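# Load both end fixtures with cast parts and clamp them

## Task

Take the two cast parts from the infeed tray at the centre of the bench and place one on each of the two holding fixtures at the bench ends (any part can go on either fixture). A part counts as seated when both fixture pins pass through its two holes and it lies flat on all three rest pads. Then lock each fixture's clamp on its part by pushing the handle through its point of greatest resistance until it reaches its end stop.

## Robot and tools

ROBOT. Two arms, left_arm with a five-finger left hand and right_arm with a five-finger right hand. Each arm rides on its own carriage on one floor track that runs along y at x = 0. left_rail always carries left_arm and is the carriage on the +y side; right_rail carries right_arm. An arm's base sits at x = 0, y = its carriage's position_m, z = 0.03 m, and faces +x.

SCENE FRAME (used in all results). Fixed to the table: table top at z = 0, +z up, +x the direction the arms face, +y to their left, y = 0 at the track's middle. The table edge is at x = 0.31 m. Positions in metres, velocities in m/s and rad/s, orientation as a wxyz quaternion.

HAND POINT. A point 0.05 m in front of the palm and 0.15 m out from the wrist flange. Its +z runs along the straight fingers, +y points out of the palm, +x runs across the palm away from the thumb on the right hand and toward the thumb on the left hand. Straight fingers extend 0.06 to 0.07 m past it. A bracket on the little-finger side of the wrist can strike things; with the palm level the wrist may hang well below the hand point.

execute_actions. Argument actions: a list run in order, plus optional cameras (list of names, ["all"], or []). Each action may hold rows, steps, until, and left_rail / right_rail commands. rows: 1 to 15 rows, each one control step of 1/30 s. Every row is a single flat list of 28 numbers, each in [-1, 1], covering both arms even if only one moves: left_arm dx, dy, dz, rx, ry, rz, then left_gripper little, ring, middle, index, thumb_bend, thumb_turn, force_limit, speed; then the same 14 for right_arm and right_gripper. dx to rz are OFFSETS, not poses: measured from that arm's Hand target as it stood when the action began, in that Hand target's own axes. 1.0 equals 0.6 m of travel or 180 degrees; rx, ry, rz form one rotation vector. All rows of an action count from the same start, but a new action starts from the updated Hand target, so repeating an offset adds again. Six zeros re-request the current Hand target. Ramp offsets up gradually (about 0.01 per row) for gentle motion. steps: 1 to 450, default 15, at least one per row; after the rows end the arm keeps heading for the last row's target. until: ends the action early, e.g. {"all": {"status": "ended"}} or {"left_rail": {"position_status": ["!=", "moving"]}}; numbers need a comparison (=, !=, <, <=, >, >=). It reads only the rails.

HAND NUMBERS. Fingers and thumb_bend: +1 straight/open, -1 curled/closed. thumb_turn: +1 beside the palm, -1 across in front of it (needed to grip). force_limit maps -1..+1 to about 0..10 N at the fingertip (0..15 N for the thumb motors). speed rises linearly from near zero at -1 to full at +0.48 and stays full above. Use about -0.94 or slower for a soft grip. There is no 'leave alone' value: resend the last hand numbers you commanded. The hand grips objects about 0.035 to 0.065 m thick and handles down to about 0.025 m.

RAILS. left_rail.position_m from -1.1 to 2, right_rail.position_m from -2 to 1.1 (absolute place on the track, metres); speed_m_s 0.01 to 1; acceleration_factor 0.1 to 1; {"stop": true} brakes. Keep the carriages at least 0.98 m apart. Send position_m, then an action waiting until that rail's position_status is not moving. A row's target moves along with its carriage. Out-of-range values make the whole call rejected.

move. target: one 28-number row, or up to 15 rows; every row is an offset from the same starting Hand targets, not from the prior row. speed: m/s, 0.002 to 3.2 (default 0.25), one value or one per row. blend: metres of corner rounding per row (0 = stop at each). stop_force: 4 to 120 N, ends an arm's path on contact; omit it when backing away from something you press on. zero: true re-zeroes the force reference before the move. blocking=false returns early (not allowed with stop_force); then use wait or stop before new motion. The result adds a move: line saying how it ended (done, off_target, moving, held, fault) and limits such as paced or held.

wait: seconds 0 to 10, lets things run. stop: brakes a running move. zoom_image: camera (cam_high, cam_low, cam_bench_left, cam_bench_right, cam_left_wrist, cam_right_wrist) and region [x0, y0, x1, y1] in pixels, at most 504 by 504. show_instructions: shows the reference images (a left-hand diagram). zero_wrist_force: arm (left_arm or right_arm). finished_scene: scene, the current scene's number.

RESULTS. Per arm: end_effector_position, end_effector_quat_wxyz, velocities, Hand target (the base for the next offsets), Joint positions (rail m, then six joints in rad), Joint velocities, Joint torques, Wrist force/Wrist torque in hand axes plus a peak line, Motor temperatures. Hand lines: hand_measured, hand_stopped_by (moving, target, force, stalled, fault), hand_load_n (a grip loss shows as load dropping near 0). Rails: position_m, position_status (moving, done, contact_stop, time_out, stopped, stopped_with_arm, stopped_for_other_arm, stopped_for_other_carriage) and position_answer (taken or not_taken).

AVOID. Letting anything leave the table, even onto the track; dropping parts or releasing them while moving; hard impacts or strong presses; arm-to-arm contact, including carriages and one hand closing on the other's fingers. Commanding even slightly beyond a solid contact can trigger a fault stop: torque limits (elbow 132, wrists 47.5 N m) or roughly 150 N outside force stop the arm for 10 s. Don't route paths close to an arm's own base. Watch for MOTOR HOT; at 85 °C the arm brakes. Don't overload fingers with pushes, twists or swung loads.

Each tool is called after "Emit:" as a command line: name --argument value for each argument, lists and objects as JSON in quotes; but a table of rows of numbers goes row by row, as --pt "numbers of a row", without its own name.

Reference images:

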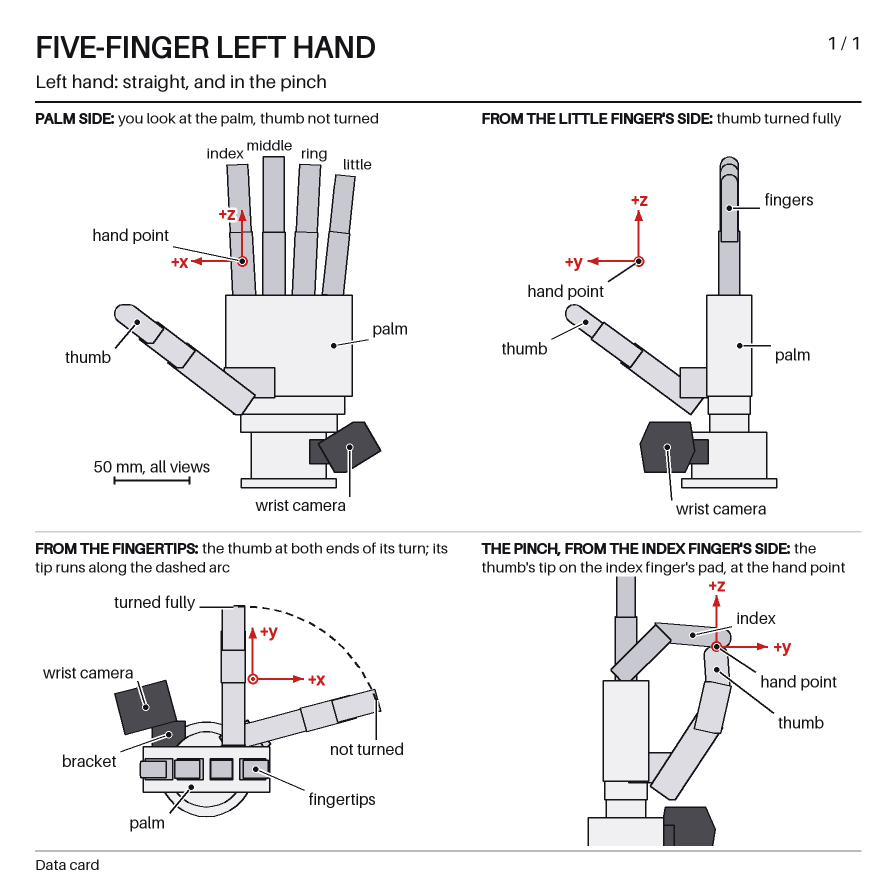

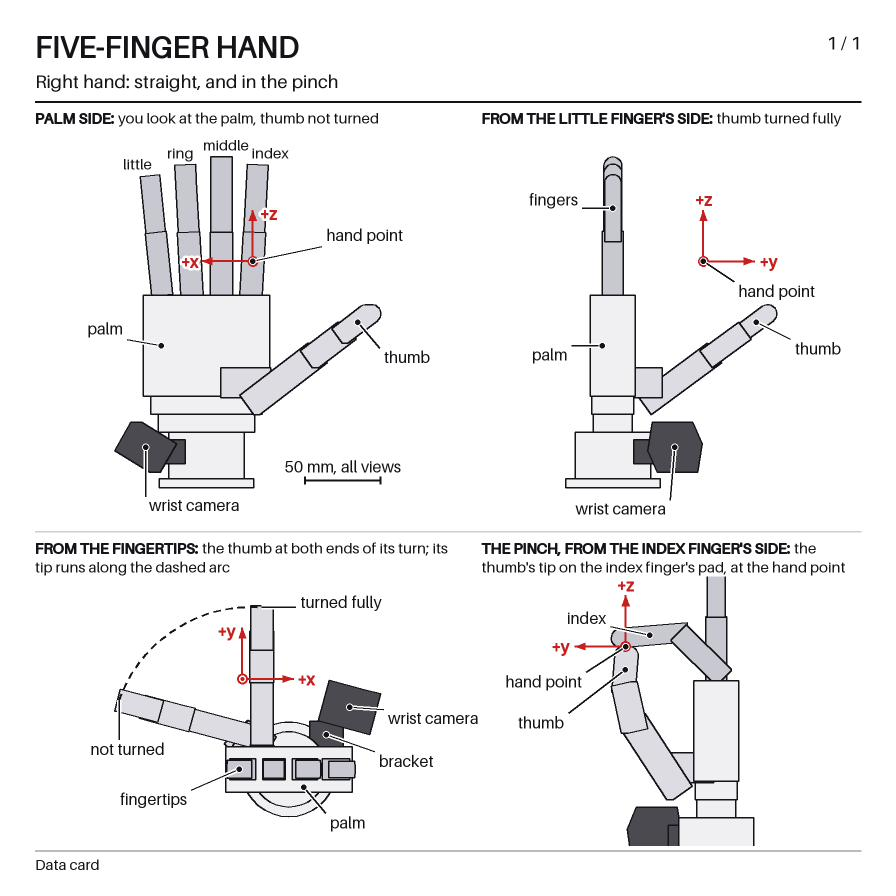

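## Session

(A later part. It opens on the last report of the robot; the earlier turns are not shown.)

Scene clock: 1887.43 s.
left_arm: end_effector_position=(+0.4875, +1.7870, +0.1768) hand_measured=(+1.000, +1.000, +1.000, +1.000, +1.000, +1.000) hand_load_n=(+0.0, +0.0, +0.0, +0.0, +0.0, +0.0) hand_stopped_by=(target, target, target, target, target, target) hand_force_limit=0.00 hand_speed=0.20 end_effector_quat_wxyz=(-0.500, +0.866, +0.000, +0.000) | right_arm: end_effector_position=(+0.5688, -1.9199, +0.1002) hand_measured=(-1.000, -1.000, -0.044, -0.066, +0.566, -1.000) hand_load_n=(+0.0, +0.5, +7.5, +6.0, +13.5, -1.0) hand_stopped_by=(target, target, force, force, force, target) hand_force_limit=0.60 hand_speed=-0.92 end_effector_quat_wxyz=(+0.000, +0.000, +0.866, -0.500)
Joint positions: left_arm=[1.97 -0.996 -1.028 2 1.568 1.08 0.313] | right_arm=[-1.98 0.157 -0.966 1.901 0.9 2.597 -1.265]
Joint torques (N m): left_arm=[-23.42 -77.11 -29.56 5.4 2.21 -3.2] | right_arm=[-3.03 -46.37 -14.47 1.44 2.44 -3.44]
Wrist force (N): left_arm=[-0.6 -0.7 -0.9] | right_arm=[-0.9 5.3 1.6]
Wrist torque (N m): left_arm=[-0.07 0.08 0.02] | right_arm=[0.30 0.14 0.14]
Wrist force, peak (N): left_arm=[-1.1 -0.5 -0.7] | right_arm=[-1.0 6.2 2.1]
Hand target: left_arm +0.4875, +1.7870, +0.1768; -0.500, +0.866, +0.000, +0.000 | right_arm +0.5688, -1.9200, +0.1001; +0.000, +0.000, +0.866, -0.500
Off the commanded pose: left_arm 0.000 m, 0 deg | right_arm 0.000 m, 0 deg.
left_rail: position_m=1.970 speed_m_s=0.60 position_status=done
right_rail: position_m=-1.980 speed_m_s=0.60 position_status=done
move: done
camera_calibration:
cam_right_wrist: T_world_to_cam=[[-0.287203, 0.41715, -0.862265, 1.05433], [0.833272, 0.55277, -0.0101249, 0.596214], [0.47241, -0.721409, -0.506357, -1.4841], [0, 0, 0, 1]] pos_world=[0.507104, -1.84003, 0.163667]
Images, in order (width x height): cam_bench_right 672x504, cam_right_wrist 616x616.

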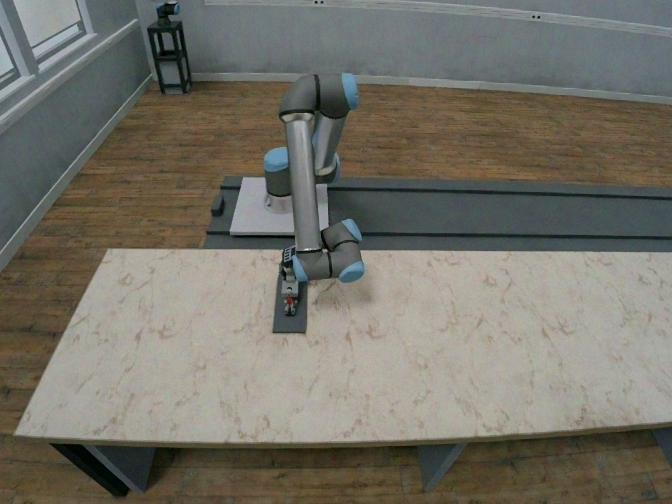

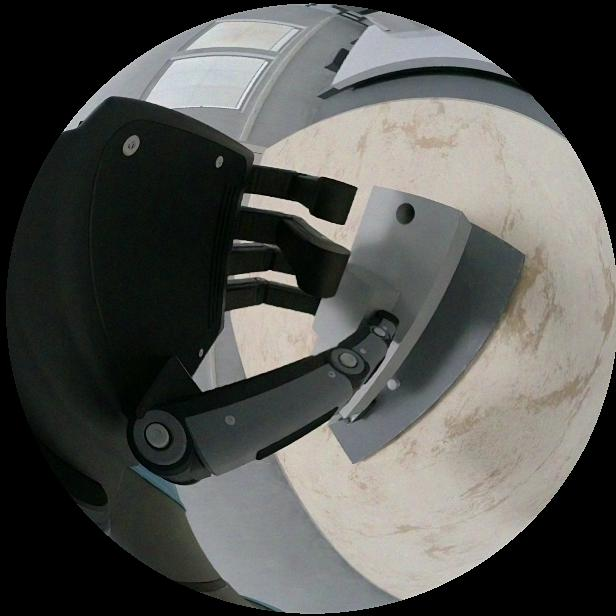

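Emit:
move --target '[0,0,0,0,0,0,1,1,1,1,1,1,0,0.2, -0.0017,0.0254,0.0129,0,0,0,-1,-1,-0.45,-0.45,0.05,-1,0.6,-0.92]' --speed 0.04

Emit:
move --target '[0,0,0,0,0,0,1,1,1,1,1,1,0,0.2, 0,0.0245,0.0142,0,0,0,-1,-1,-0.45,-0.45,0.05,-1,0.6,-0.92]' --speed 0.01 --stop_force 5 --cameras '["cam_right_wrist","cam_bench_right"]'

Emit:
zoom_image --camera "cam_bench_right" --region '[274, 272, 306, 304]'

Emit:
zoom_image --camera "cam_right_wrist" --region '[340, 170, 440, 270]'

Scene clock: 1970.43 s.
left_arm: end_effector_position=(+0.4875, +1.7870, +0.1768) hand_measured=(+1.000, +1.000, +1.000, +1.000, +1.000, +1.000) hand_load_n=(+0.0, +0.0, +0.0, +0.0, +0.0, -0.5) hand_stopped_by=(target, target, target, target, target, target) hand_force_limit=0.00 hand_speed=0.20 end_effector_quat_wxyz=(-0.500, +0.866, +0.000, +0.000) | right_arm: end_effector_position=(+0.5698, -1.9191, +0.0832) hand_measured=(-1.000, -1.000, -0.044, -0.066, +0.566, -1.000) hand_load_n=(+0.0, +0.0, +7.5, +5.5, +13.0, -1.0) hand_stopped_by=(target, target, force, force, force, target) hand_force_limit=0.60 hand_speed=-0.92 end_effector_quat_wxyz=(+0.000, +0.000, +0.866, -0.500)
Joint positions: left_arm=[1.97 -0.996 -1.028 2 1.568 1.08 0.313] | right_arm=[-1.98 0.158 -0.94 1.9 0.877 2.597 -1.262]
Joint torques (N m): left_arm=[-22.88 -77.34 -29.84 5.59 2.22 -2.99] | right_arm=[13.62 -49.98 -30.43 1.88 -0.14 3.53]
Wrist force (N): left_arm=[-0.9 -0.4 -0.8] | right_arm=[-0.6 5.2 1.6]
Wrist torque (N m): left_arm=[-0.03 0.12 0.00] | right_arm=[0.29 0.08 -0.08]
Wrist force, peak (N): left_arm=[-1.2 -0.6 -0.9] | right_arm=[-0.8 5.8 1.9]
Hand target: left_arm +0.4875, +1.7870, +0.1768; -0.500, +0.866, +0.000, +0.000 | right_arm +0.5698, -1.9191, +0.0831; +0.000, +0.000, +0.866, -0.500
Off the commanded pose: left_arm 0.000 m, 0 deg | right_arm 0.000 m, 0 deg.
left_rail: position_m=1.970 speed_m_s=0.60 position_status=done
right_rail: position_m=-1.980 speed_m_s=0.60 position_status=done
move: done

Scene clock: 1972.23 s.
left_arm: end_effector_position=(+0.4875, +1.7870, +0.1768) hand_measured=(+1.000, +1.000, +1.000, +1.000, +1.000, +1.000) hand_load_n=(+0.0, +0.0, +0.0, +0.0, +0.0, +0.0) hand_stopped_by=(target, target, target, target, target, target) hand_force_limit=0.00 hand_speed=0.20 end_effector_quat_wxyz=(-0.500, +0.866, +0.000, +0.000) | right_arm: end_effector_position=(+0.5698, -1.9191, +0.0767) hand_measured=(-1.000, -1.000, -0.044, -0.066, +0.566, -1.000) hand_load_n=(+0.0, +0.0, +7.0, +6.5, +13.0, +1.0) hand_stopped_by=(target, target, force, force, force, target) hand_force_limit=0.60 hand_speed=-0.92 end_effector_quat_wxyz=(+0.000, +0.000, +0.866, -0.500)
Joint positions: left_arm=[1.97 -0.996 -1.028 2 1.568 1.08 0.313] | right_arm=[-1.98 0.158 -0.931 1.9 0.867 2.597 -1.262]
Joint torques (N m): left_arm=[-22.29 -77.55 -30.08 5.5 2.17 -2.87] | right_arm=[9.23 -82.97 -10.81 7.55 -0.03 2.42]
Wrist force (N): left_arm=[-0.6 -0.7 -0.6] | right_arm=[-3.9 3.7 -0.6]
Wrist torque (N m): left_arm=[-0.09 0.07 0.03] | right_arm=[0.30 0.12 -0.04]
Wrist force, peak (N): left_arm=[-1.2 -0.7 -0.7] | right_arm=[-8.0 -0.9 -3.3]
Hand target: left_arm +0.4875, +1.7870, +0.1768; -0.500, +0.866, +0.000, +0.000 | right_arm +0.5698, -1.9191, +0.0767; +0.000, +0.000, +0.866, -0.500 (not the last commanded pose)
Off the commanded pose: left_arm 0.000 m, 0 deg | right_arm 0.011 m, 0 deg.
left_rail: position_m=1.970 speed_m_s=0.60 position_status=done
right_rail: position_m=-1.980 speed_m_s=0.60 position_status=done
move: contact (right_arm)
camera_calibration:
cam_right_wrist: T_world_to_cam=[[-0.287175, 0.417155, -0.862272, 1.03405], [0.833346, 0.552659, -0.0101726, 0.594381], [0.472298, -0.721492, -0.506344, -1.49604], [0, 0, 0, 1]] pos_world=[0.508205, -1.83923, 0.140167]
Images, in order (width x height): cam_bench_right 672x504, cam_right_wrist 616x616.

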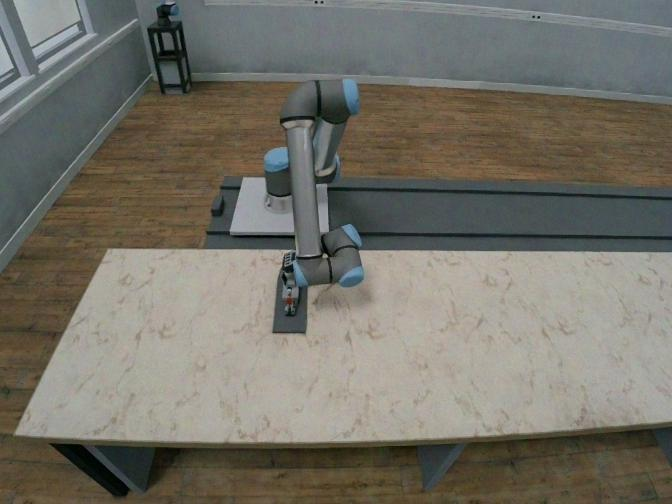

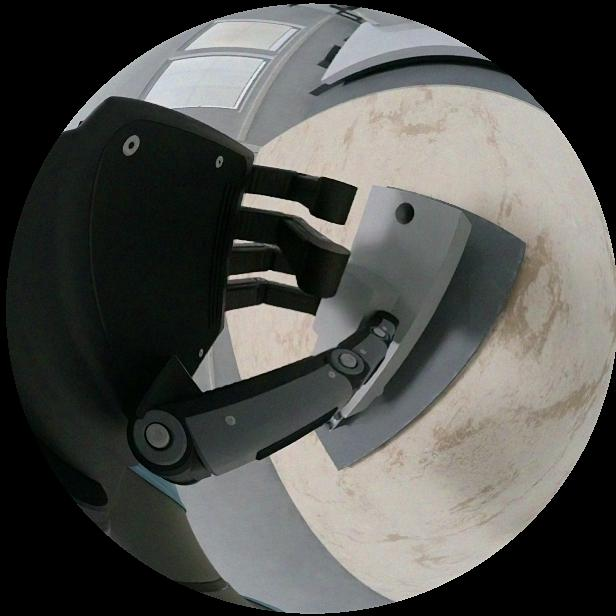

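Scaled by 15.750.

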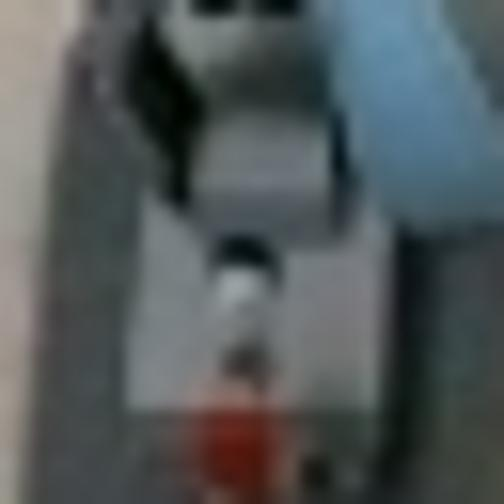

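Scaled by 5.040 from the camera's 616x616 image, which has a finer 880x880 frame.

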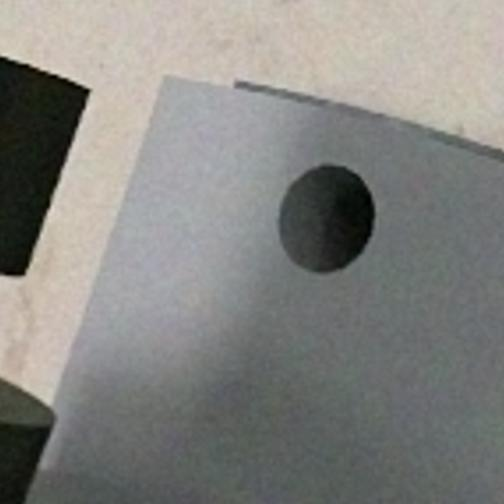

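Emit:
move --target '[0,0,0,0,0,0,1,1,1,1,1,1,0,0.2, -0.0042,-0.0008,-0.002,0,0,0,-1,-1,-0.45,-0.45,0.05,-1,0.6,-0.92]' --speed 0.02

Emit:
move --target '[0,0,0,0,0,0,1,1,1,1,1,1,0,0.2, 0,0.0188,0.0108,0,0,0,-1,-1,-0.45,-0.45,0.05,-1,0.6,-0.92]' --speed 0.01 --stop_force 5

Scene clock: 1984.83 s.
left_arm: end_effector_position=(+0.4875, +1.7870, +0.1768) hand_measured=(+1.000, +1.000, +1.000, +1.000, +1.000, +1.000) hand_load_n=(+0.0, +0.0, +0.0, +0.0, +0.0, +0.0) hand_stopped_by=(target, target, target, target, target, target) hand_force_limit=0.00 hand_speed=0.20 end_effector_quat_wxyz=(-0.500, +0.866, +0.000, +0.000) | right_arm: end_effector_position=(+0.5723, -1.9183, +0.0777) hand_measured=(-1.000, -1.000, -0.044, -0.066, +0.566, -1.000) hand_load_n=(+0.0, +0.0, +7.5, +5.5, +13.5, -0.5) hand_stopped_by=(target, target, force, force, force, target) hand_force_limit=0.60 hand_speed=-0.92 end_effector_quat_wxyz=(+0.000, +0.000, +0.866, -0.500)
Joint positions: left_arm=[1.97 -0.996 -1.028 2 1.568 1.08 0.313] | right_arm=[-1.98 0.159 -0.93 1.895 0.873 2.597 -1.261]
Joint torques (N m): left_arm=[-22.66 -76.72 -29.81 5.49 2.07 -2.82] | right_arm=[12.08 -50.38 -29.86 7.16 -0.12 3.41]
Wrist force (N): left_arm=[-0.7 -0.4 -0.7] | right_arm=[-0.7 5.3 1.7]
Wrist torque (N m): left_arm=[-0.04 0.09 0.01] | right_arm=[0.31 0.10 -0.09]
Wrist force, peak (N): left_arm=[-0.9 -1.0 -1.0] | right_arm=[-4.8 4.0 -0.2]
Hand target: left_arm +0.4875, +1.7870, +0.1768; -0.500, +0.866, +0.000, +0.000 | right_arm +0.5724, -1.9183, +0.0777; +0.000, +0.000, +0.866, -0.500
Off the commanded pose: left_arm 0.000 m, 0 deg | right_arm 0.000 m, 0 deg.
left_rail: position_m=1.970 speed_m_s=0.60 position_status=done
right_rail: position_m=-1.980 speed_m_s=0.60 position_status=done
move: done

Scene clock: 1986.70 s.
left_arm: end_effector_position=(+0.4875, +1.7870, +0.1768) hand_measured=(+1.000, +1.000, +1.000, +1.000, +1.000, +1.000) hand_load_n=(+0.0, +0.0, +0.0, +0.0, +0.0, +0.0) hand_stopped_by=(target, target, target, target, target, target) hand_force_limit=0.00 hand_speed=0.20 end_effector_quat_wxyz=(-0.500, +0.866, +0.000, +0.000) | right_arm: end_effector_position=(+0.5724, -1.9182, +0.0705) hand_measured=(-1.000, -1.000, -0.044, -0.066, +0.566, -1.000) hand_load_n=(+0.0, +0.5, +6.5, +6.0, +13.5, +1.0) hand_stopped_by=(target, target, force, force, force, target) hand_force_limit=0.60 hand_speed=-0.92 end_effector_quat_wxyz=(+0.000, +0.000, +0.866, -0.500)
Joint positions: left_arm=[1.97 -0.996 -1.028 2 1.568 1.08 0.313] | right_arm=[-1.98 0.159 -0.919 1.895 0.862 2.597 -1.261]
Joint torques (N m): left_arm=[-23.07 -76.97 -29.58 5.49 2.21 -2.7] | right_arm=[9.37 -83.92 -12.77 7.76 0.67 0.99]
Wrist force (N): left_arm=[-0.7 -0.7 -0.4] | right_arm=[-3.6 6.9 -1.4]
Wrist torque (N m): left_arm=[-0.09 0.10 0.02] | right_arm=[0.23 0.16 -0.01]
Wrist force, peak (N): left_arm=[-0.9 -1.0 -0.9] | right_arm=[-5.4 7.1 -1.7]
Hand target: left_arm +0.4875, +1.7870, +0.1768; -0.500, +0.866, +0.000, +0.000 | right_arm +0.5724, -1.9182, +0.0705; +0.000, +0.000, +0.866, -0.500 (not the last commanded pose)
Off the commanded pose: left_arm 0.000 m, 0 deg | right_arm 0.006 m, 0 deg.
left_rail: position_m=1.970 speed_m_s=0.60 position_status=done
right_rail: position_m=-1.980 speed_m_s=0.60 position_status=done
move: contact (right_arm)

Emit:
move --target '[0,0,0,0,0,0,1,1,1,1,1,1,0,0.2, -0.0012,0.0000,-0.0017,0,0,0,-1,-1,-0.45,-0.45,0.05,-1,0.6,-0.92]' --speed 0.02

Emit:
move --target '[0,0,0,0,0,0,1,1,1,1,1,1,0,0.2, 0,0.0108,0.0062,0,0,0,-1,-1,-0.45,-0.45,0.05,-1,0.6,-0.92]' --speed 0.01 --stop_force 6 --cameras '["cam_right_wrist","cam_bench_right"]'

Emit:
zoom_image --camera "cam_right_wrist" --region '[340, 170, 440, 270]'

Scene clock: 2001.07 s.
left_arm: end_effector_position=(+0.4875, +1.7870, +0.1768) hand_measured=(+1.000, +1.000, +1.000, +1.000, +1.000, +1.000) hand_load_n=(+0.0, +0.0, +0.0, +0.0, +0.0, +0.0) hand_stopped_by=(target, target, target, target, target, target) hand_force_limit=0.00 hand_speed=0.20 end_effector_quat_wxyz=(-0.500, +0.866, +0.000, +0.000) | right_arm: end_effector_position=(+0.5731, -1.9174, +0.0710) hand_measured=(-1.000, -1.000, -0.044, -0.066, +0.566, -1.000) hand_load_n=(+0.0, +0.0, +7.0, +7.0, +13.5, +1.5) hand_stopped_by=(target, target, force, force, force, target) hand_force_limit=0.60 hand_speed=-0.92 end_effector_quat_wxyz=(+0.000, +0.000, +0.866, -0.500)
Joint positions: left_arm=[1.97 -0.996 -1.028 2 1.568 1.08 0.313] | right_arm=[-1.98 0.16 -0.919 1.893 0.866 2.596 -1.259]
Joint torques (N m): left_arm=[-23.36 -76.31 -29.84 5.41 2.14 -2.73] | right_arm=[13.02 -52.22 -30.35 6.9 -0.65 3.15]
Wrist force (N): left_arm=[-0.6 -0.5 -0.6] | right_arm=[0.7 4.0 3.1]
Wrist torque (N m): left_arm=[-0.06 0.07 0.02] | right_arm=[0.42 0.25 -0.10]
Wrist force, peak (N): left_arm=[-1.1 -0.8 -0.7] | right_arm=[-4.1 7.3 -1.5]
Hand target: left_arm +0.4875, +1.7870, +0.1768; -0.500, +0.866, +0.000, +0.000 | right_arm +0.5731, -1.9174, +0.0710; +0.000, +0.000, +0.866, -0.500
Off the commanded pose: left_arm 0.000 m, 0 deg | right_arm 0.000 m, 0 deg.
left_rail: position_m=1.970 speed_m_s=0.60 position_status=done
right_rail: position_m=-1.980 speed_m_s=0.60 position_status=done
move: done

Scene clock: 2002.57 s.
left_arm: end_effector_position=(+0.4875, +1.7870, +0.1768) hand_measured=(+1.000, +1.000, +1.000, +1.000, +1.000, +1.000) hand_load_n=(+0.0, +0.0, +0.0, +0.0, +0.0, +0.0) hand_stopped_by=(target, target, target, target, target, target) hand_force_limit=0.00 hand_speed=0.20 end_effector_quat_wxyz=(-0.500, +0.866, +0.000, +0.000) | right_arm: end_effector_position=(+0.5732, -1.9173, +0.0678) hand_measured=(-1.000, -1.000, -0.044, -0.066, +0.566, -1.000) hand_load_n=(+0.5, +0.0, +9.0, +7.5, +12.5, +0.0) hand_stopped_by=(target, target, force, force, force, target) hand_force_limit=0.60 hand_speed=-0.92 end_effector_quat_wxyz=(+0.000, +0.000, +0.866, -0.500)
Joint positions: left_arm=[1.97 -0.996 -1.028 2 1.568 1.08 0.313] | right_arm=[-1.98 0.16 -0.914 1.893 0.861 2.596 -1.259]
Joint torques (N m): left_arm=[-23.14 -76.32 -29.35 5.47 2.1 -2.81] | right_arm=[13.43 -87.94 -19.89 7.09 1.32 2.97]
Wrist force (N): left_arm=[-0.8 -0.4 -0.6] | right_arm=[3.5 6.8 8.1]
Wrist torque (N m): left_arm=[-0.03 0.10 0.00] | right_arm=[0.47 0.15 -0.12]
Wrist force, peak (N): left_arm=[-1.1 -0.9 -0.5] | right_arm=[4.2 6.7 8.0]
Hand target: left_arm +0.4875, +1.7870, +0.1768; -0.500, +0.866, +0.000, +0.000 | right_arm +0.5732, -1.9173, +0.0678; +0.000, +0.000, +0.866, -0.500 (not the last commanded pose)
Off the commanded pose: left_arm 0.000 m, 0 deg | right_arm 0.004 m, 0 deg.
left_rail: position_m=1.970 speed_m_s=0.60 position_status=done
right_rail: position_m=-1.980 speed_m_s=0.60 position_status=done
move: contact (right_arm)
camera_calibration:
cam_right_wrist: T_world_to_cam=[[-0.287048, 0.41712, -0.862331, 1.02636], [0.833332, 0.552681, -0.0100566, 0.590578], [0.472399, -0.721495, -0.506246, -1.50093], [0, 0, 0, 1]] pos_world=[0.511505, -1.83743, 0.131166]
Images, in order (width x height): cam_bench_right 672x504, cam_right_wrist 616x616.

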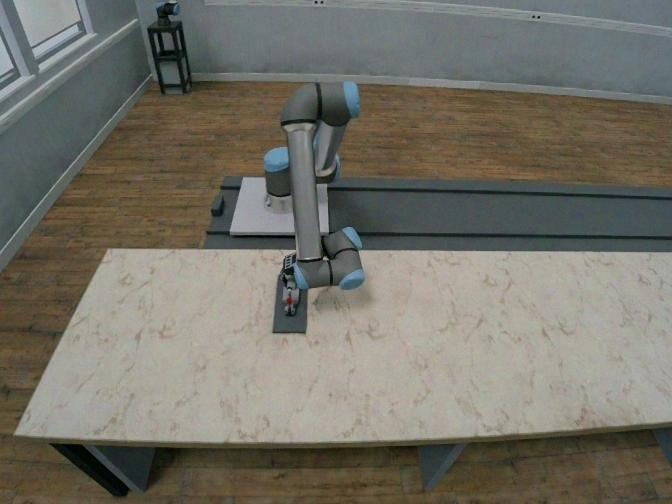

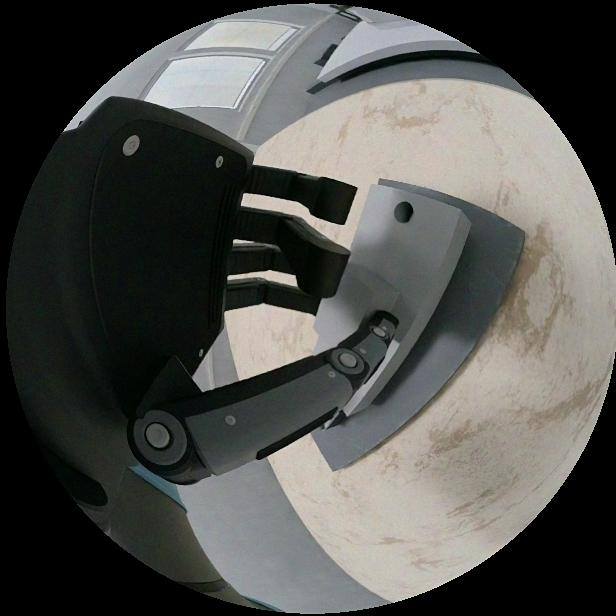

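Scaled by 5.040 from the camera's 616x616 image, which has a finer 880x880 frame.

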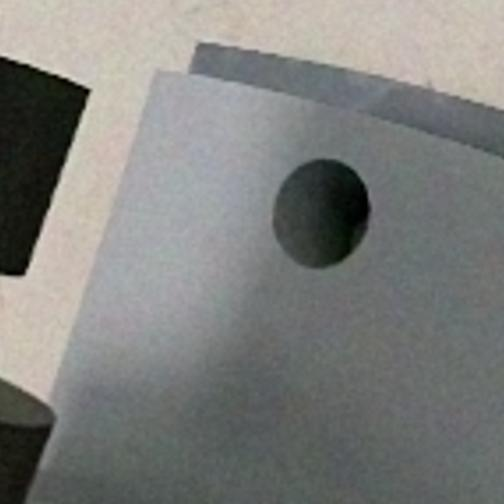

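Emit:
move --target '[0,0,0,0,0,0,1,1,1,1,1,1,0,0.2, 0.0004,-0.0006,0.0004,0,0,0,-1,-1,-0.45,-0.45,0.05,-1,0.6,-0.92]' --speed 0.01

Emit:
move --target '[0,0,0,0,0,0,1,1,1,1,1,1,0,0.2, 0,0.0072,0.0042,0,0,0,-1,-1,-0.45,-0.45,0.05,-1,0.6,-0.92]' --speed 0.01 --stop_force 8

Scene clock: 2018.67 s.
left_arm: end_effector_position=(+0.4875, +1.7870, +0.1768) hand_measured=(+1.000, +1.000, +1.000, +1.000, +1.000, +1.000) hand_load_n=(+0.0, +0.0, +0.0, +0.0, +0.0, -0.5) hand_stopped_by=(target, target, target, target, target, target) hand_force_limit=0.00 hand_speed=0.20 end_effector_quat_wxyz=(-0.500, +0.866, +0.000, +0.000) | right_arm: end_effector_position=(+0.5729, -1.9177, +0.0680) hand_measured=(-1.000, -1.000, -0.044, -0.066, +0.566, -1.000) hand_load_n=(+0.0, +0.0, +7.0, +6.0, +13.5, +1.0) hand_stopped_by=(target, target, force, force, force, target) hand_force_limit=0.60 hand_speed=-0.92 end_effector_quat_wxyz=(+0.000, +0.000, +0.866, -0.500)
Joint positions: left_arm=[1.97 -0.996 -1.028 2 1.568 1.08 0.313] | right_arm=[-1.98 0.159 -0.915 1.894 0.86 2.596 -1.26]
Joint torques (N m): left_arm=[-21.89 -76.02 -29.95 5.45 2.21 -2.59] | right_arm=[-9.22 -84.81 -12.48 1.56 4.74 -3.6]
Wrist force (N): left_arm=[-0.8 -0.7 -0.6] | right_arm=[-1.1 5.6 0.3]
Wrist torque (N m): left_arm=[-0.08 0.11 0.01] | right_arm=[0.30 0.13 0.09]
Wrist force, peak (N): left_arm=[-0.6 -1.0 -1.0] | right_arm=[3.9 6.9 8.5]
Hand target: left_arm +0.4875, +1.7870, +0.1768; -0.500, +0.866, +0.000, +0.000 | right_arm +0.5729, -1.9177, +0.0680; +0.000, +0.000, +0.866, -0.500
Off the commanded pose: left_arm 0.000 m, 0 deg | right_arm 0.000 m, 0 deg.
left_rail: position_m=1.970 speed_m_s=0.60 position_status=done
right_rail: position_m=-1.980 speed_m_s=0.60 position_status=done
move: done

Scene clock: 2019.97 s.
left_arm: end_effector_position=(+0.4875, +1.7870, +0.1768) hand_measured=(+1.000, +1.000, +1.000, +1.000, +1.000, +1.000) hand_load_n=(+0.0, +0.0, +0.0, +0.0, +0.0, -0.5) hand_stopped_by=(target, target, target, target, target, target) hand_force_limit=0.00 hand_speed=0.20 end_effector_quat_wxyz=(-0.500, +0.866, +0.000, +0.000) | right_arm: end_effector_position=(+0.5729, -1.9178, +0.0664) hand_measured=(-1.000, -1.000, -0.044, -0.066, +0.566, -1.000) hand_load_n=(+0.0, +0.0, +8.0, +6.5, +13.0, +0.0) hand_stopped_by=(target, target, force, force, force, target) hand_force_limit=0.60 hand_speed=-0.92 end_effector_quat_wxyz=(+0.000, +0.000, +0.866, -0.500)
Joint positions: left_arm=[1.97 -0.996 -1.028 2 1.568 1.08 0.313] | right_arm=[-1.98 0.159 -0.913 1.894 0.858 2.596 -1.26]
Joint torques (N m): left_arm=[-23.47 -76.21 -29.39 5.49 2.06 -2.45] | right_arm=[-2.17 -87.48 -29.81 6.64 1.31 -2.18]
Wrist force (N): left_arm=[-1.0 -0.5 -0.5] | right_arm=[5.7 6.1 2.5]
Wrist torque (N m): left_arm=[-0.07 0.14 0.00] | right_arm=[0.29 0.13 0.11]
Wrist force, peak (N): left_arm=[-1.0 -0.8 -0.8] | right_arm=[5.7 6.4 2.7]
Hand target: left_arm +0.4875, +1.7870, +0.1768; -0.500, +0.866, +0.000, +0.000 | right_arm +0.5729, -1.9177, +0.0664; +0.000, +0.000, +0.866, -0.500 (not the last commanded pose)
Off the commanded pose: left_arm 0.000 m, 0 deg | right_arm 0.003 m, 0 deg.
left_rail: position_m=1.970 speed_m_s=0.60 position_status=done
right_rail: position_m=-1.980 speed_m_s=0.60 position_status=done
move: contact (right_arm)

Emit:
move --target '[0,0,0,0,0,0,1,1,1,1,1,1,0,0.2,0.0007,0.0043,0.0025,0,0,0,-1,-1,-0.45,-0.45,0.05,-1,0.6,-0.92]' --speed 0.01 --stop_force 12 --cameras '["cam_bench_right"]'

Scene clock: 2091.93 s.
left_arm: end_effector_position=(+0.4875, +1.7870, +0.1768) hand_measured=(+1.000, +1.000, +1.000, +1.000, +1.000, +1.000) hand_load_n=(+0.0, +0.0, +0.0, +0.0, +0.0, +0.0) hand_stopped_by=(target, target, target, target, target, target) hand_force_limit=0.00 hand_speed=0.20 end_effector_quat_wxyz=(-0.500, +0.866, +0.000, +0.000) | right_arm: end_effector_position=(+0.5729, -1.9177, +0.0660) hand_measured=(-1.000, -1.000, -0.044, -0.066, +0.566, -1.000) hand_load_n=(+0.0, +0.0, +8.5, +7.0, +11.5, -1.0) hand_stopped_by=(target, target, force, force, force, target) hand_force_limit=0.60 hand_speed=-0.92 end_effector_quat_wxyz=(+0.000, +0.000, +0.866, -0.500)
Joint positions: left_arm=[1.97 -0.996 -1.028 2 1.568 1.08 0.313] | right_arm=[-1.98 0.159 -0.912 1.894 0.857 2.596 -1.26]
Joint torques (N m): left_arm=[-22.59 -75.19 -29.79 5.55 1.91 -2.59] | right_arm=[8.93 -83.1 -34.19 4.93 0.28 -0.69]
Wrist force (N): left_arm=[-0.4 -0.5 -0.3] | right_arm=[9.1 -1.5 0.1]
Wrist torque (N m): left_arm=[-0.08 0.05 0.04] | right_arm=[0.20 0.22 0.02]
Wrist force, peak (N): left_arm=[-1.1 -0.8 -0.8] | right_arm=[8.9 -8.2 -1.5]
Hand target: left_arm +0.4875, +1.7870, +0.1768; -0.500, +0.866, +0.000, +0.000 | right_arm +0.5730, -1.9177, +0.0660; +0.000, +0.000, +0.866, -0.500 (not the last commanded pose)
Off the commanded pose: left_arm 0.000 m, 0 deg | right_arm 0.003 m, 0 deg.
left_rail: position_m=1.970 speed_m_s=0.60 position_status=done
right_rail: position_m=-1.980 speed_m_s=0.60 position_status=done
move: contact (right_arm)
Images, in order (width x height): cam_bench_right 672x504.

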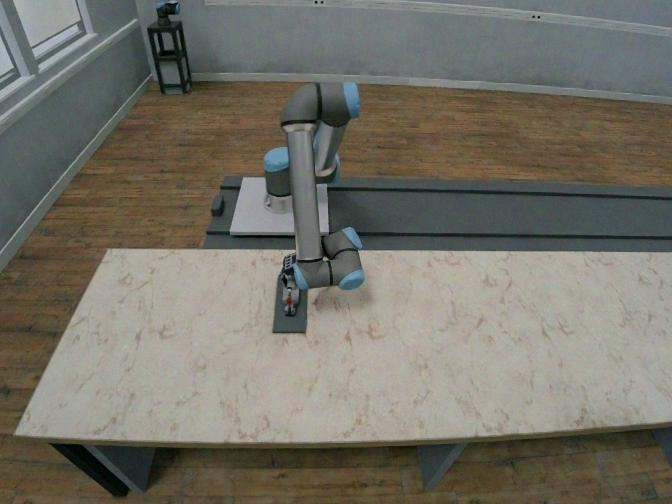

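Emit:
execute_actions --actions '[{"rows":[[0,0,0,0,0,0,1,1,1,1,1,1,0,0.2,0,0,0,0,0,0,-1,-1,0.15,0.15,0.65,-1,0.6,-0.8]],"steps":60}]'

Emit:
move --target '[0,0,0,0,0,0,1,1,1,1,1,1,0,0.2,0,-0.0866,-0.05,0,0,0,-1,-1,0.15,0.15,0.65,-1,0.6,-0.8]' --speed 0.05

Emit:
move --target '[0,0,0,0,0,0,1,1,1,1,1,1,0,0.2,0,-0.16,-0.092,0,0,0,-1,-1,0.15,0.15,0.65,-1,0.6,-0.8]' --speed 0.15 --cameras '["cam_bench_right", "cam_right_wrist"]'

Scene clock: 2104.73 s.
left_arm: end_effector_position=(+0.4875, +1.7870, +0.1768) hand_measured=(+1.000, +1.000, +1.000, +1.000, +1.000, +1.000) hand_load_n=(+0.0, +0.0, +0.0, +0.5, +0.0, +0.0) hand_stopped_by=(target, target, target, target, target, target) hand_force_limit=0.00 hand_speed=0.20 end_effector_quat_wxyz=(-0.500, +0.866, +0.000, +0.000) | right_arm: end_effector_position=(+0.5730, -1.9177, +0.0660) hand_measured=(-1.000, -1.000, +0.150, +0.150, +0.650, -1.000) hand_load_n=(+0.0, +0.0, +0.0, +0.0, +0.0, +0.0) hand_stopped_by=(target, target, target, target, target, target) hand_force_limit=0.60 hand_speed=-0.80 end_effector_quat_wxyz=(+0.000, +0.000, +0.866, -0.500)
Joint positions: left_arm=[1.97 -0.996 -1.028 2 1.568 1.08 0.313] | right_arm=[-1.98 0.159 -0.912 1.894 0.857 2.596 -1.26]
Joint torques (N m): left_arm=[-22.9 -75.65 -29.3 5.48 2.17 -2.36] | right_arm=[-0.61 -76.59 -11.77 4.28 0.03 -2.7]
Wrist force (N): left_arm=[-0.4 -0.4 -0.5] | right_arm=[-0.8 1.3 -1.4]
Wrist torque (N m): left_arm=[-0.04 0.05 0.03] | right_arm=[0.36 0.15 0.01]
Wrist force, peak (N): left_arm=[-0.9 -0.8 -0.8] | right_arm=[9.5 -1.6 0.3]
Hand target: left_arm +0.4875, +1.7870, +0.1768; -0.500, +0.866, +0.000, +0.000 | right_arm +0.5730, -1.9177, +0.0660; +0.000, +0.000, +0.866, -0.500
Off the commanded pose: left_arm 0.000 m, 0 deg | right_arm 0.000 m, 0 deg.
left_rail: position_m=1.970 speed_m_s=0.60 position_status=done
right_rail: position_m=-1.980 speed_m_s=0.60 position_status=done

Scene clock: 2106.30 s.
left_arm: end_effector_position=(+0.4875, +1.7870, +0.1768) hand_measured=(+1.000, +1.000, +1.000, +1.000, +1.000, +1.000) hand_load_n=(+0.0, -0.5, +0.0, +0.0, +0.0, +0.0) hand_stopped_by=(target, target, target, target, target, target) hand_force_limit=0.00 hand_speed=0.20 end_effector_quat_wxyz=(-0.500, +0.866, +0.000, +0.000) | right_arm: end_effector_position=(+0.5729, -1.9177, +0.1259) hand_measured=(-1.000, -1.000, +0.150, +0.150, +0.650, -1.000) hand_load_n=(+0.0, +0.0, -0.5, +0.0, +0.0, +0.0) hand_stopped_by=(target, target, target, target, target, target) hand_force_limit=0.60 hand_speed=-0.80 end_effector_quat_wxyz=(+0.000, +0.000, +0.866, -0.500)
Joint positions: left_arm=[1.97 -0.996 -1.028 2 1.568 1.08 0.313] | right_arm=[-1.98 0.159 -0.995 1.887 0.947 2.596 -1.26]
Joint torques (N m): left_arm=[-22.45 -75.29 -28.91 5.54 2.17 -2.18] | right_arm=[-2.53 -80.84 -31.76 6.55 2.3 1.26]
Wrist force (N): left_arm=[-0.8 -0.6 -0.6] | right_arm=[-0.9 0.7 -0.8]
Wrist torque (N m): left_arm=[-0.08 0.11 0.02] | right_arm=[0.24 0.17 0.00]
Wrist force, peak (N): left_arm=[-1.0 -0.8 -0.7] | right_arm=[-0.7 1.8 -0.8]
Hand target: left_arm +0.4875, +1.7870, +0.1768; -0.500, +0.866, +0.000, +0.000 | right_arm +0.5729, -1.9177, +0.1260; +0.000, +0.000, +0.866, -0.500
Off the commanded pose: left_arm 0.000 m, 0 deg | right_arm 0.000 m, 0 deg.
left_rail: position_m=1.970 speed_m_s=0.60 position_status=done
right_rail: position_m=-1.980 speed_m_s=0.60 position_status=done
move: done

Scene clock: 2107.53 s.
left_arm: end_effector_position=(+0.4875, +1.7870, +0.1768) hand_measured=(+1.000, +1.000, +1.000, +1.000, +1.000, +1.000) hand_load_n=(+0.0, +0.0, +0.0, +0.0, +0.0, +0.0) hand_stopped_by=(target, target, target, target, target, target) hand_force_limit=0.00 hand_speed=0.20 end_effector_quat_wxyz=(-0.500, +0.866, +0.000, +0.000) | right_arm: end_effector_position=(+0.5729, -1.9180, +0.2366) hand_measured=(-1.000, -1.000, +0.150, +0.150, +0.650, -1.000) hand_load_n=(+0.0, +0.0, +0.0, +0.0, +0.0, +0.0) hand_stopped_by=(target, target, target, target, target, target) hand_force_limit=0.60 hand_speed=-0.80 end_effector_quat_wxyz=(+0.000, +0.000, +0.866, -0.500)
Joint positions: left_arm=[1.97 -0.996 -1.028 2 1.568 1.08 0.313] | right_arm=[-1.98 0.159 -1.131 1.846 1.124 2.597 -1.26]
Joint torques (N m): left_arm=[-22.65 -75.8 -29.17 5.44 2.22 -2.27] | right_arm=[9.58 -75.79 -36.9 6.56 -0.06 3.07]
Wrist force (N): left_arm=[-0.6 -0.4 -0.6] | right_arm=[-0.2 1.1 -0.8]
Wrist torque (N m): left_arm=[-0.05 0.07 0.02] | right_arm=[0.26 0.05 -0.08]
Wrist force, peak (N): left_arm=[-0.9 -0.4 -0.9] | right_arm=[-1.2 1.8 -0.4]
Hand target: left_arm +0.4875, +1.7870, +0.1768; -0.500, +0.866, +0.000, +0.000 | right_arm +0.5729, -1.9179, +0.2367; +0.000, +0.000, +0.866, -0.500
Off the commanded pose: left_arm 0.000 m, 0 deg | right_arm 0.000 m, 0 deg.
left_rail: position_m=1.970 speed_m_s=0.60 position_status=done
right_rail: position_m=-1.980 speed_m_s=0.60 position_status=done
move: done
camera_calibration:
cam_right_wrist: T_world_to_cam=[[-0.286885, 0.41711, -0.86239, 1.17213], [0.833332, 0.552685, -0.00990333, 0.592875], [0.472499, -0.721498, -0.506148, -1.41587], [0, 0, 0, 1]] pos_world=[0.511204, -1.83813, 0.300065]
Images, in order (width x height): cam_bench_right 672x504, cam_right_wrist 616x616.

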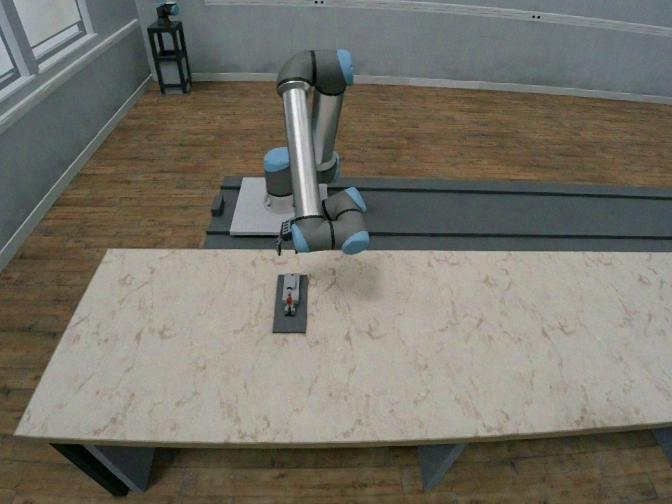

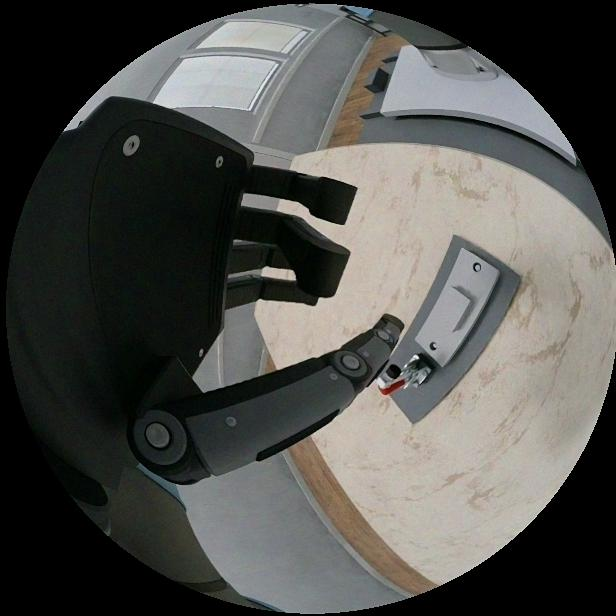

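Emit:
zoom_image --camera "cam_bench_right" --region '[250, 260, 330, 340]'

Emit:
zoom_image --camera "cam_right_wrist" --region '[370, 220, 540, 430]'

Scaled by 6.300.

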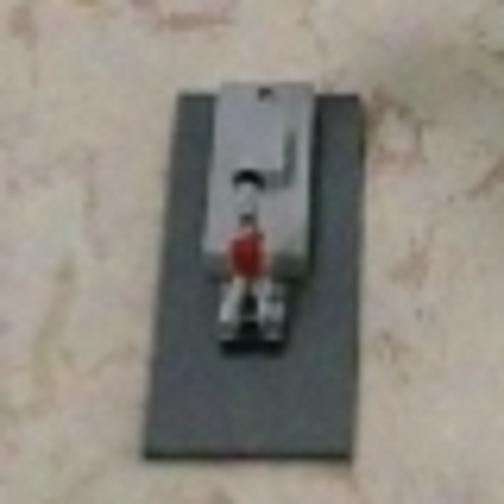

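Scaled by 2.400 from the camera's 616x616 image, which has a finer 880x880 frame.

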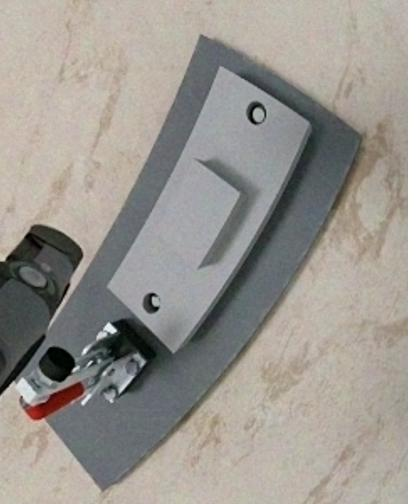

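Emit:
move --target '[0,0,0,0,0,0,1,1,1,1,1,1,0,0.2,-0.3617,-0.0427,-0.0362,-0.2596,0.2596,0.4496,-1,-1,-1,1,1,1,0,0.2]' --speed 0.4 --cameras '["cam_bench_right", "cam_right_wrist"]'

Scene clock: 2157.97 s.
left_arm: end_effector_position=(+0.4875, +1.7870, +0.1768) hand_measured=(+1.000, +1.000, +1.000, +1.000, +1.000, +1.000) hand_load_n=(+0.0, +0.0, +0.0, +0.0, +0.0, +0.0) hand_stopped_by=(target, target, target, target, target, target) hand_force_limit=0.00 hand_speed=0.20 end_effector_quat_wxyz=(-0.500, +0.866, +0.000, +0.000) | right_arm: end_effector_position=(+0.7899, -1.9119, +0.2698) hand_measured=(-1.000, -1.000, -1.000, +1.000, +1.000, +1.000) hand_load_n=(+0.0, +0.0, +0.0, +0.0, +0.0, +0.0) hand_stopped_by=(target, target, target, target, target, target) hand_force_limit=0.00 hand_speed=0.20 end_effector_quat_wxyz=(+0.000, +0.707, +0.707, +0.000)
Joint positions: left_arm=[1.97 -0.996 -1.028 2 1.568 1.08 0.313] | right_arm=[-1.98 -0.104 -1.055 1.425 1.201 1.571 -0.104]
Joint torques (N m): left_arm=[-22.52 -74.96 -28.85 5.37 2.03 -2.18] | right_arm=[-8.55 -87.57 -45.45 0.42 -2.64 3.38]
Wrist force (N): left_arm=[-0.7 -0.5 -0.5] | right_arm=[-0.4 -0.7 0.3]
Wrist torque (N m): left_arm=[-0.06 0.09 0.02] | right_arm=[-0.08 0.10 -0.16]
Wrist force, peak (N): left_arm=[-0.9 -0.8 -1.2] | right_arm=[0.9 1.6 -0.5]
Hand target: left_arm +0.4875, +1.7870, +0.1768; -0.500, +0.866, +0.000, +0.000 | right_arm +0.7899, -1.9119, +0.2698; +0.000, +0.707, +0.707, +0.000
Off the commanded pose: left_arm 0.000 m, 0 deg | right_arm 0.000 m, 0 deg.
left_rail: position_m=1.970 speed_m_s=0.60 position_status=done
right_rail: position_m=-1.980 speed_m_s=0.60 position_status=done
move: done
camera_calibration:
cam_right_wrist: T_world_to_cam=[[0.955299, 0.287302, -0.0697252, -0.182723], [0.285188, -0.833367, 0.473464, -1.93846], [0.0779203, -0.472184, -0.878049, -0.608561], [0, 0, 0, 1]] pos_world=[0.774801, -1.85031, 0.370704]
Images, in order (width x height): cam_bench_right 672x504, cam_right_wrist 616x616.

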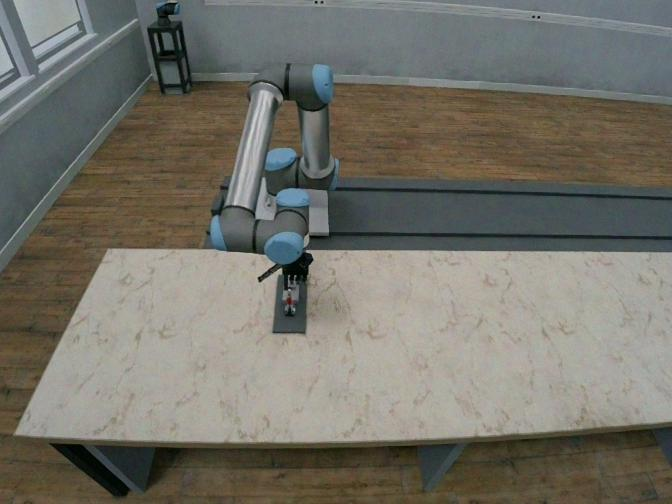

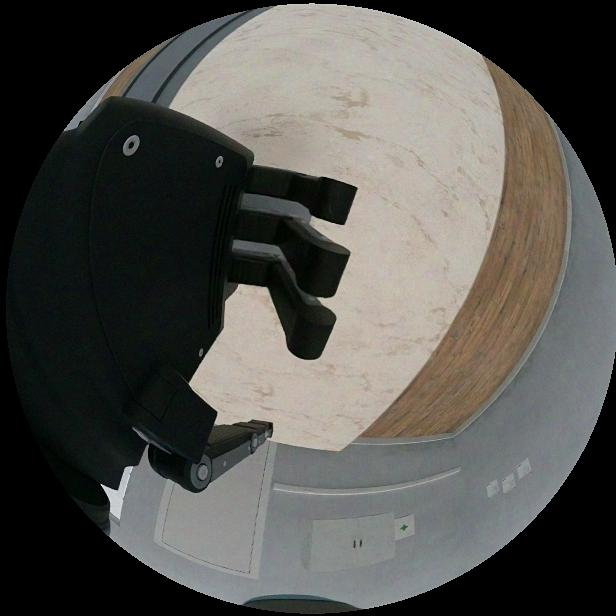

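Emit:
move --target '[0,0,0,0,0,0,1,1,1,1,1,1,0,0.2,0.0132,-0.0265,0.1463,0,0,0,-1,-1,-1,1,1,1,0,0.2]' --speed 0.1 --stop_force 8 --cameras '["cam_bench_right"]'

Emit:
zoom_image --camera "cam_bench_right" --region '[250, 240, 330, 320]'

Scene clock: 2170.30 s.
left_arm: end_effector_position=(+0.4875, +1.7870, +0.1768) hand_measured=(+1.000, +1.000, +1.000, +1.000, +1.000, +1.000) hand_load_n=(+0.0, +0.0, +0.0, +0.0, +0.0, +0.0) hand_stopped_by=(target, target, target, target, target, target) hand_force_limit=0.00 hand_speed=0.20 end_effector_quat_wxyz=(-0.500, +0.866, +0.000, +0.000) | right_arm: end_effector_position=(+0.7740, -1.9040, +0.1821) hand_measured=(-1.000, -1.000, -1.000, +1.000, +1.000, +1.000) hand_load_n=(+0.0, +0.5, +0.5, +0.0, +0.0, +0.0) hand_stopped_by=(target, target, target, target, target, target) hand_force_limit=0.00 hand_speed=0.20 end_effector_quat_wxyz=(+0.000, +0.707, +0.707, +0.000)
Joint positions: left_arm=[1.97 -0.996 -1.028 2 1.568 1.08 0.313] | right_arm=[-1.98 -0.095 -1.015 1.531 1.054 1.571 -0.095]
Joint torques (N m): left_arm=[-22.65 -75.54 -29.19 5.24 2.09 -2.01] | right_arm=[12.71 -55.44 -25.39 0.63 -1.22 3.01]
Wrist force (N): left_arm=[-0.9 -0.8 -0.3] | right_arm=[0.0 -0.3 0.2]
Wrist torque (N m): left_arm=[-0.12 0.13 0.02] | right_arm=[-0.05 0.04 -0.10]
Wrist force, peak (N): left_arm=[-1.1 -0.9 -1.1] | right_arm=[-0.5 -0.7 1.2]
Hand target: left_arm +0.4875, +1.7870, +0.1768; -0.500, +0.866, +0.000, +0.000 | right_arm +0.7740, -1.9040, +0.1821; +0.000, +0.707, +0.707, +0.000
Off the commanded pose: left_arm 0.000 m, 0 deg | right_arm 0.000 m, 0 deg.
left_rail: position_m=1.970 speed_m_s=0.60 position_status=done
right_rail: position_m=-1.980 speed_m_s=0.60 position_status=done
move: done
Images, in order (width x height): cam_bench_right 672x504.

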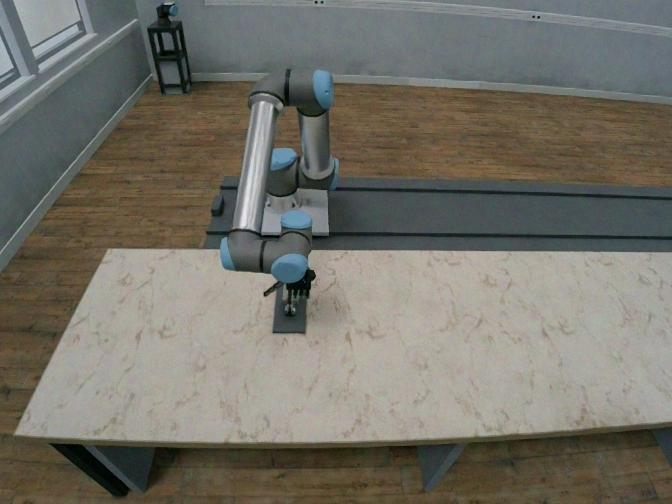

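Scaled by 6.300.

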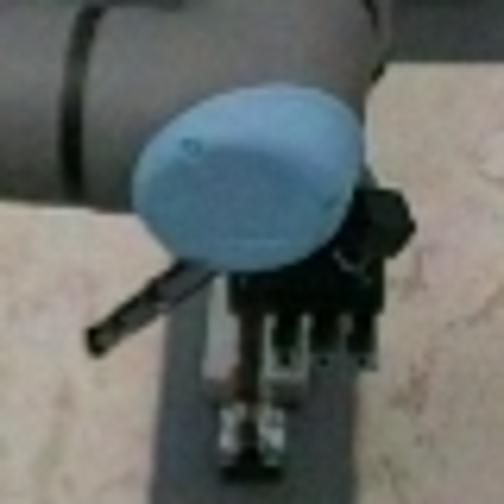

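Emit:
move --pt "0 0 0 0 0 0 1 1 1 1 1 1 0 0.2 0 -0.0917 0 0 0 0 -1 -1 -1 1 1 1 0 0.2" --pt "0 0 0 0 0 0 1 1 1 1 1 1 0 0.2 0 -0.125 0.02 0 0 0 -1 -1 -1 1 1 1 0 0.2" --pt "0 0 0 0 0 0 1 1 1 1 1 1 0 0.2 0 -0.1667 0.0533 0 0 0 -1 -1 -1 1 1 1 0 0.2" --speed 0.03 --blend 0.005 --stop_force 8 --cameras '["cam_bench_right"]'

Emit:
zoom_image --camera "cam_bench_right" --region '[250, 240, 330, 320]'

Scene clock: 2188.17 s.
left_arm: end_effector_position=(+0.4875, +1.7870, +0.1768) hand_measured=(+1.000, +1.000, +1.000, +1.000, +1.000, +1.000) hand_load_n=(+0.0, +0.0, +0.0, +0.0, +0.0, +0.0) hand_stopped_by=(target, target, target, target, target, target) hand_force_limit=0.00 hand_speed=0.20 end_effector_quat_wxyz=(-0.500, +0.866, +0.000, +0.000) | right_arm: end_effector_position=(+0.6740, -1.9040, +0.1500) hand_measured=(-1.000, -1.000, -1.000, +1.000, +1.000, +1.000) hand_load_n=(+0.0, +0.0, +0.0, -0.5, +0.0, +0.0) hand_stopped_by=(target, target, target, target, target, target) hand_force_limit=0.00 hand_speed=0.20 end_effector_quat_wxyz=(+0.000, +0.707, +0.707, +0.000)
Joint positions: left_arm=[1.97 -0.996 -1.028 2 1.568 1.08 0.313] | right_arm=[-1.98 -0.111 -1.126 1.778 0.919 1.571 -0.111]
Joint torques (N m): left_arm=[-22.27 -74.62 -28.69 5.26 1.9 -1.82] | right_arm=[-9.32 -78.06 -22.76 0.66 -1.03 -3.37]
Wrist force (N): left_arm=[-0.7 -0.8 -0.6] | right_arm=[-0.6 0.3 0.0]
Wrist torque (N m): left_arm=[-0.10 0.08 0.03] | right_arm=[0.02 0.16 0.12]
Wrist force, peak (N): left_arm=[-1.1 -1.0 -0.5] | right_arm=[0.3 2.1 -4.6]
Hand target: left_arm +0.4875, +1.7870, +0.1768; -0.500, +0.866, +0.000, +0.000 | right_arm +0.6740, -1.9040, +0.1500; +0.000, +0.707, +0.707, +0.000
Off the commanded pose: left_arm 0.000 m, 0 deg | right_arm 0.000 m, 0 deg.
left_rail: position_m=1.970 speed_m_s=0.60 position_status=done
right_rail: position_m=-1.980 speed_m_s=0.60 position_status=done
move: done
Images, in order (width x height): cam_bench_right 672x504.

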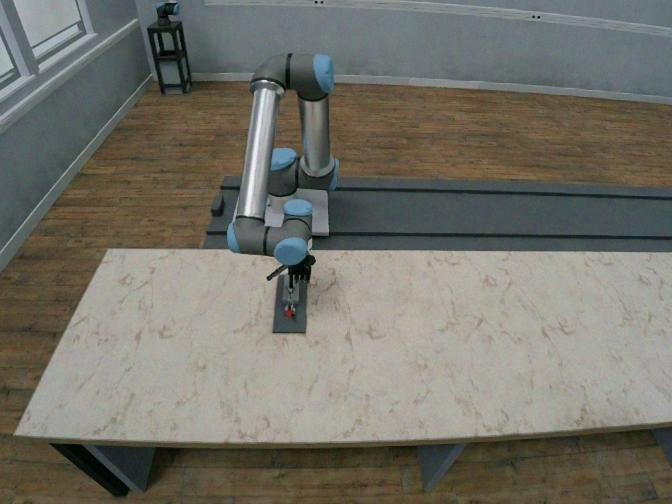

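Scaled by 6.300.

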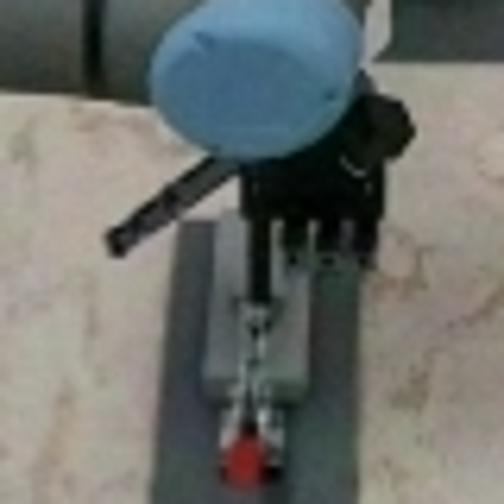

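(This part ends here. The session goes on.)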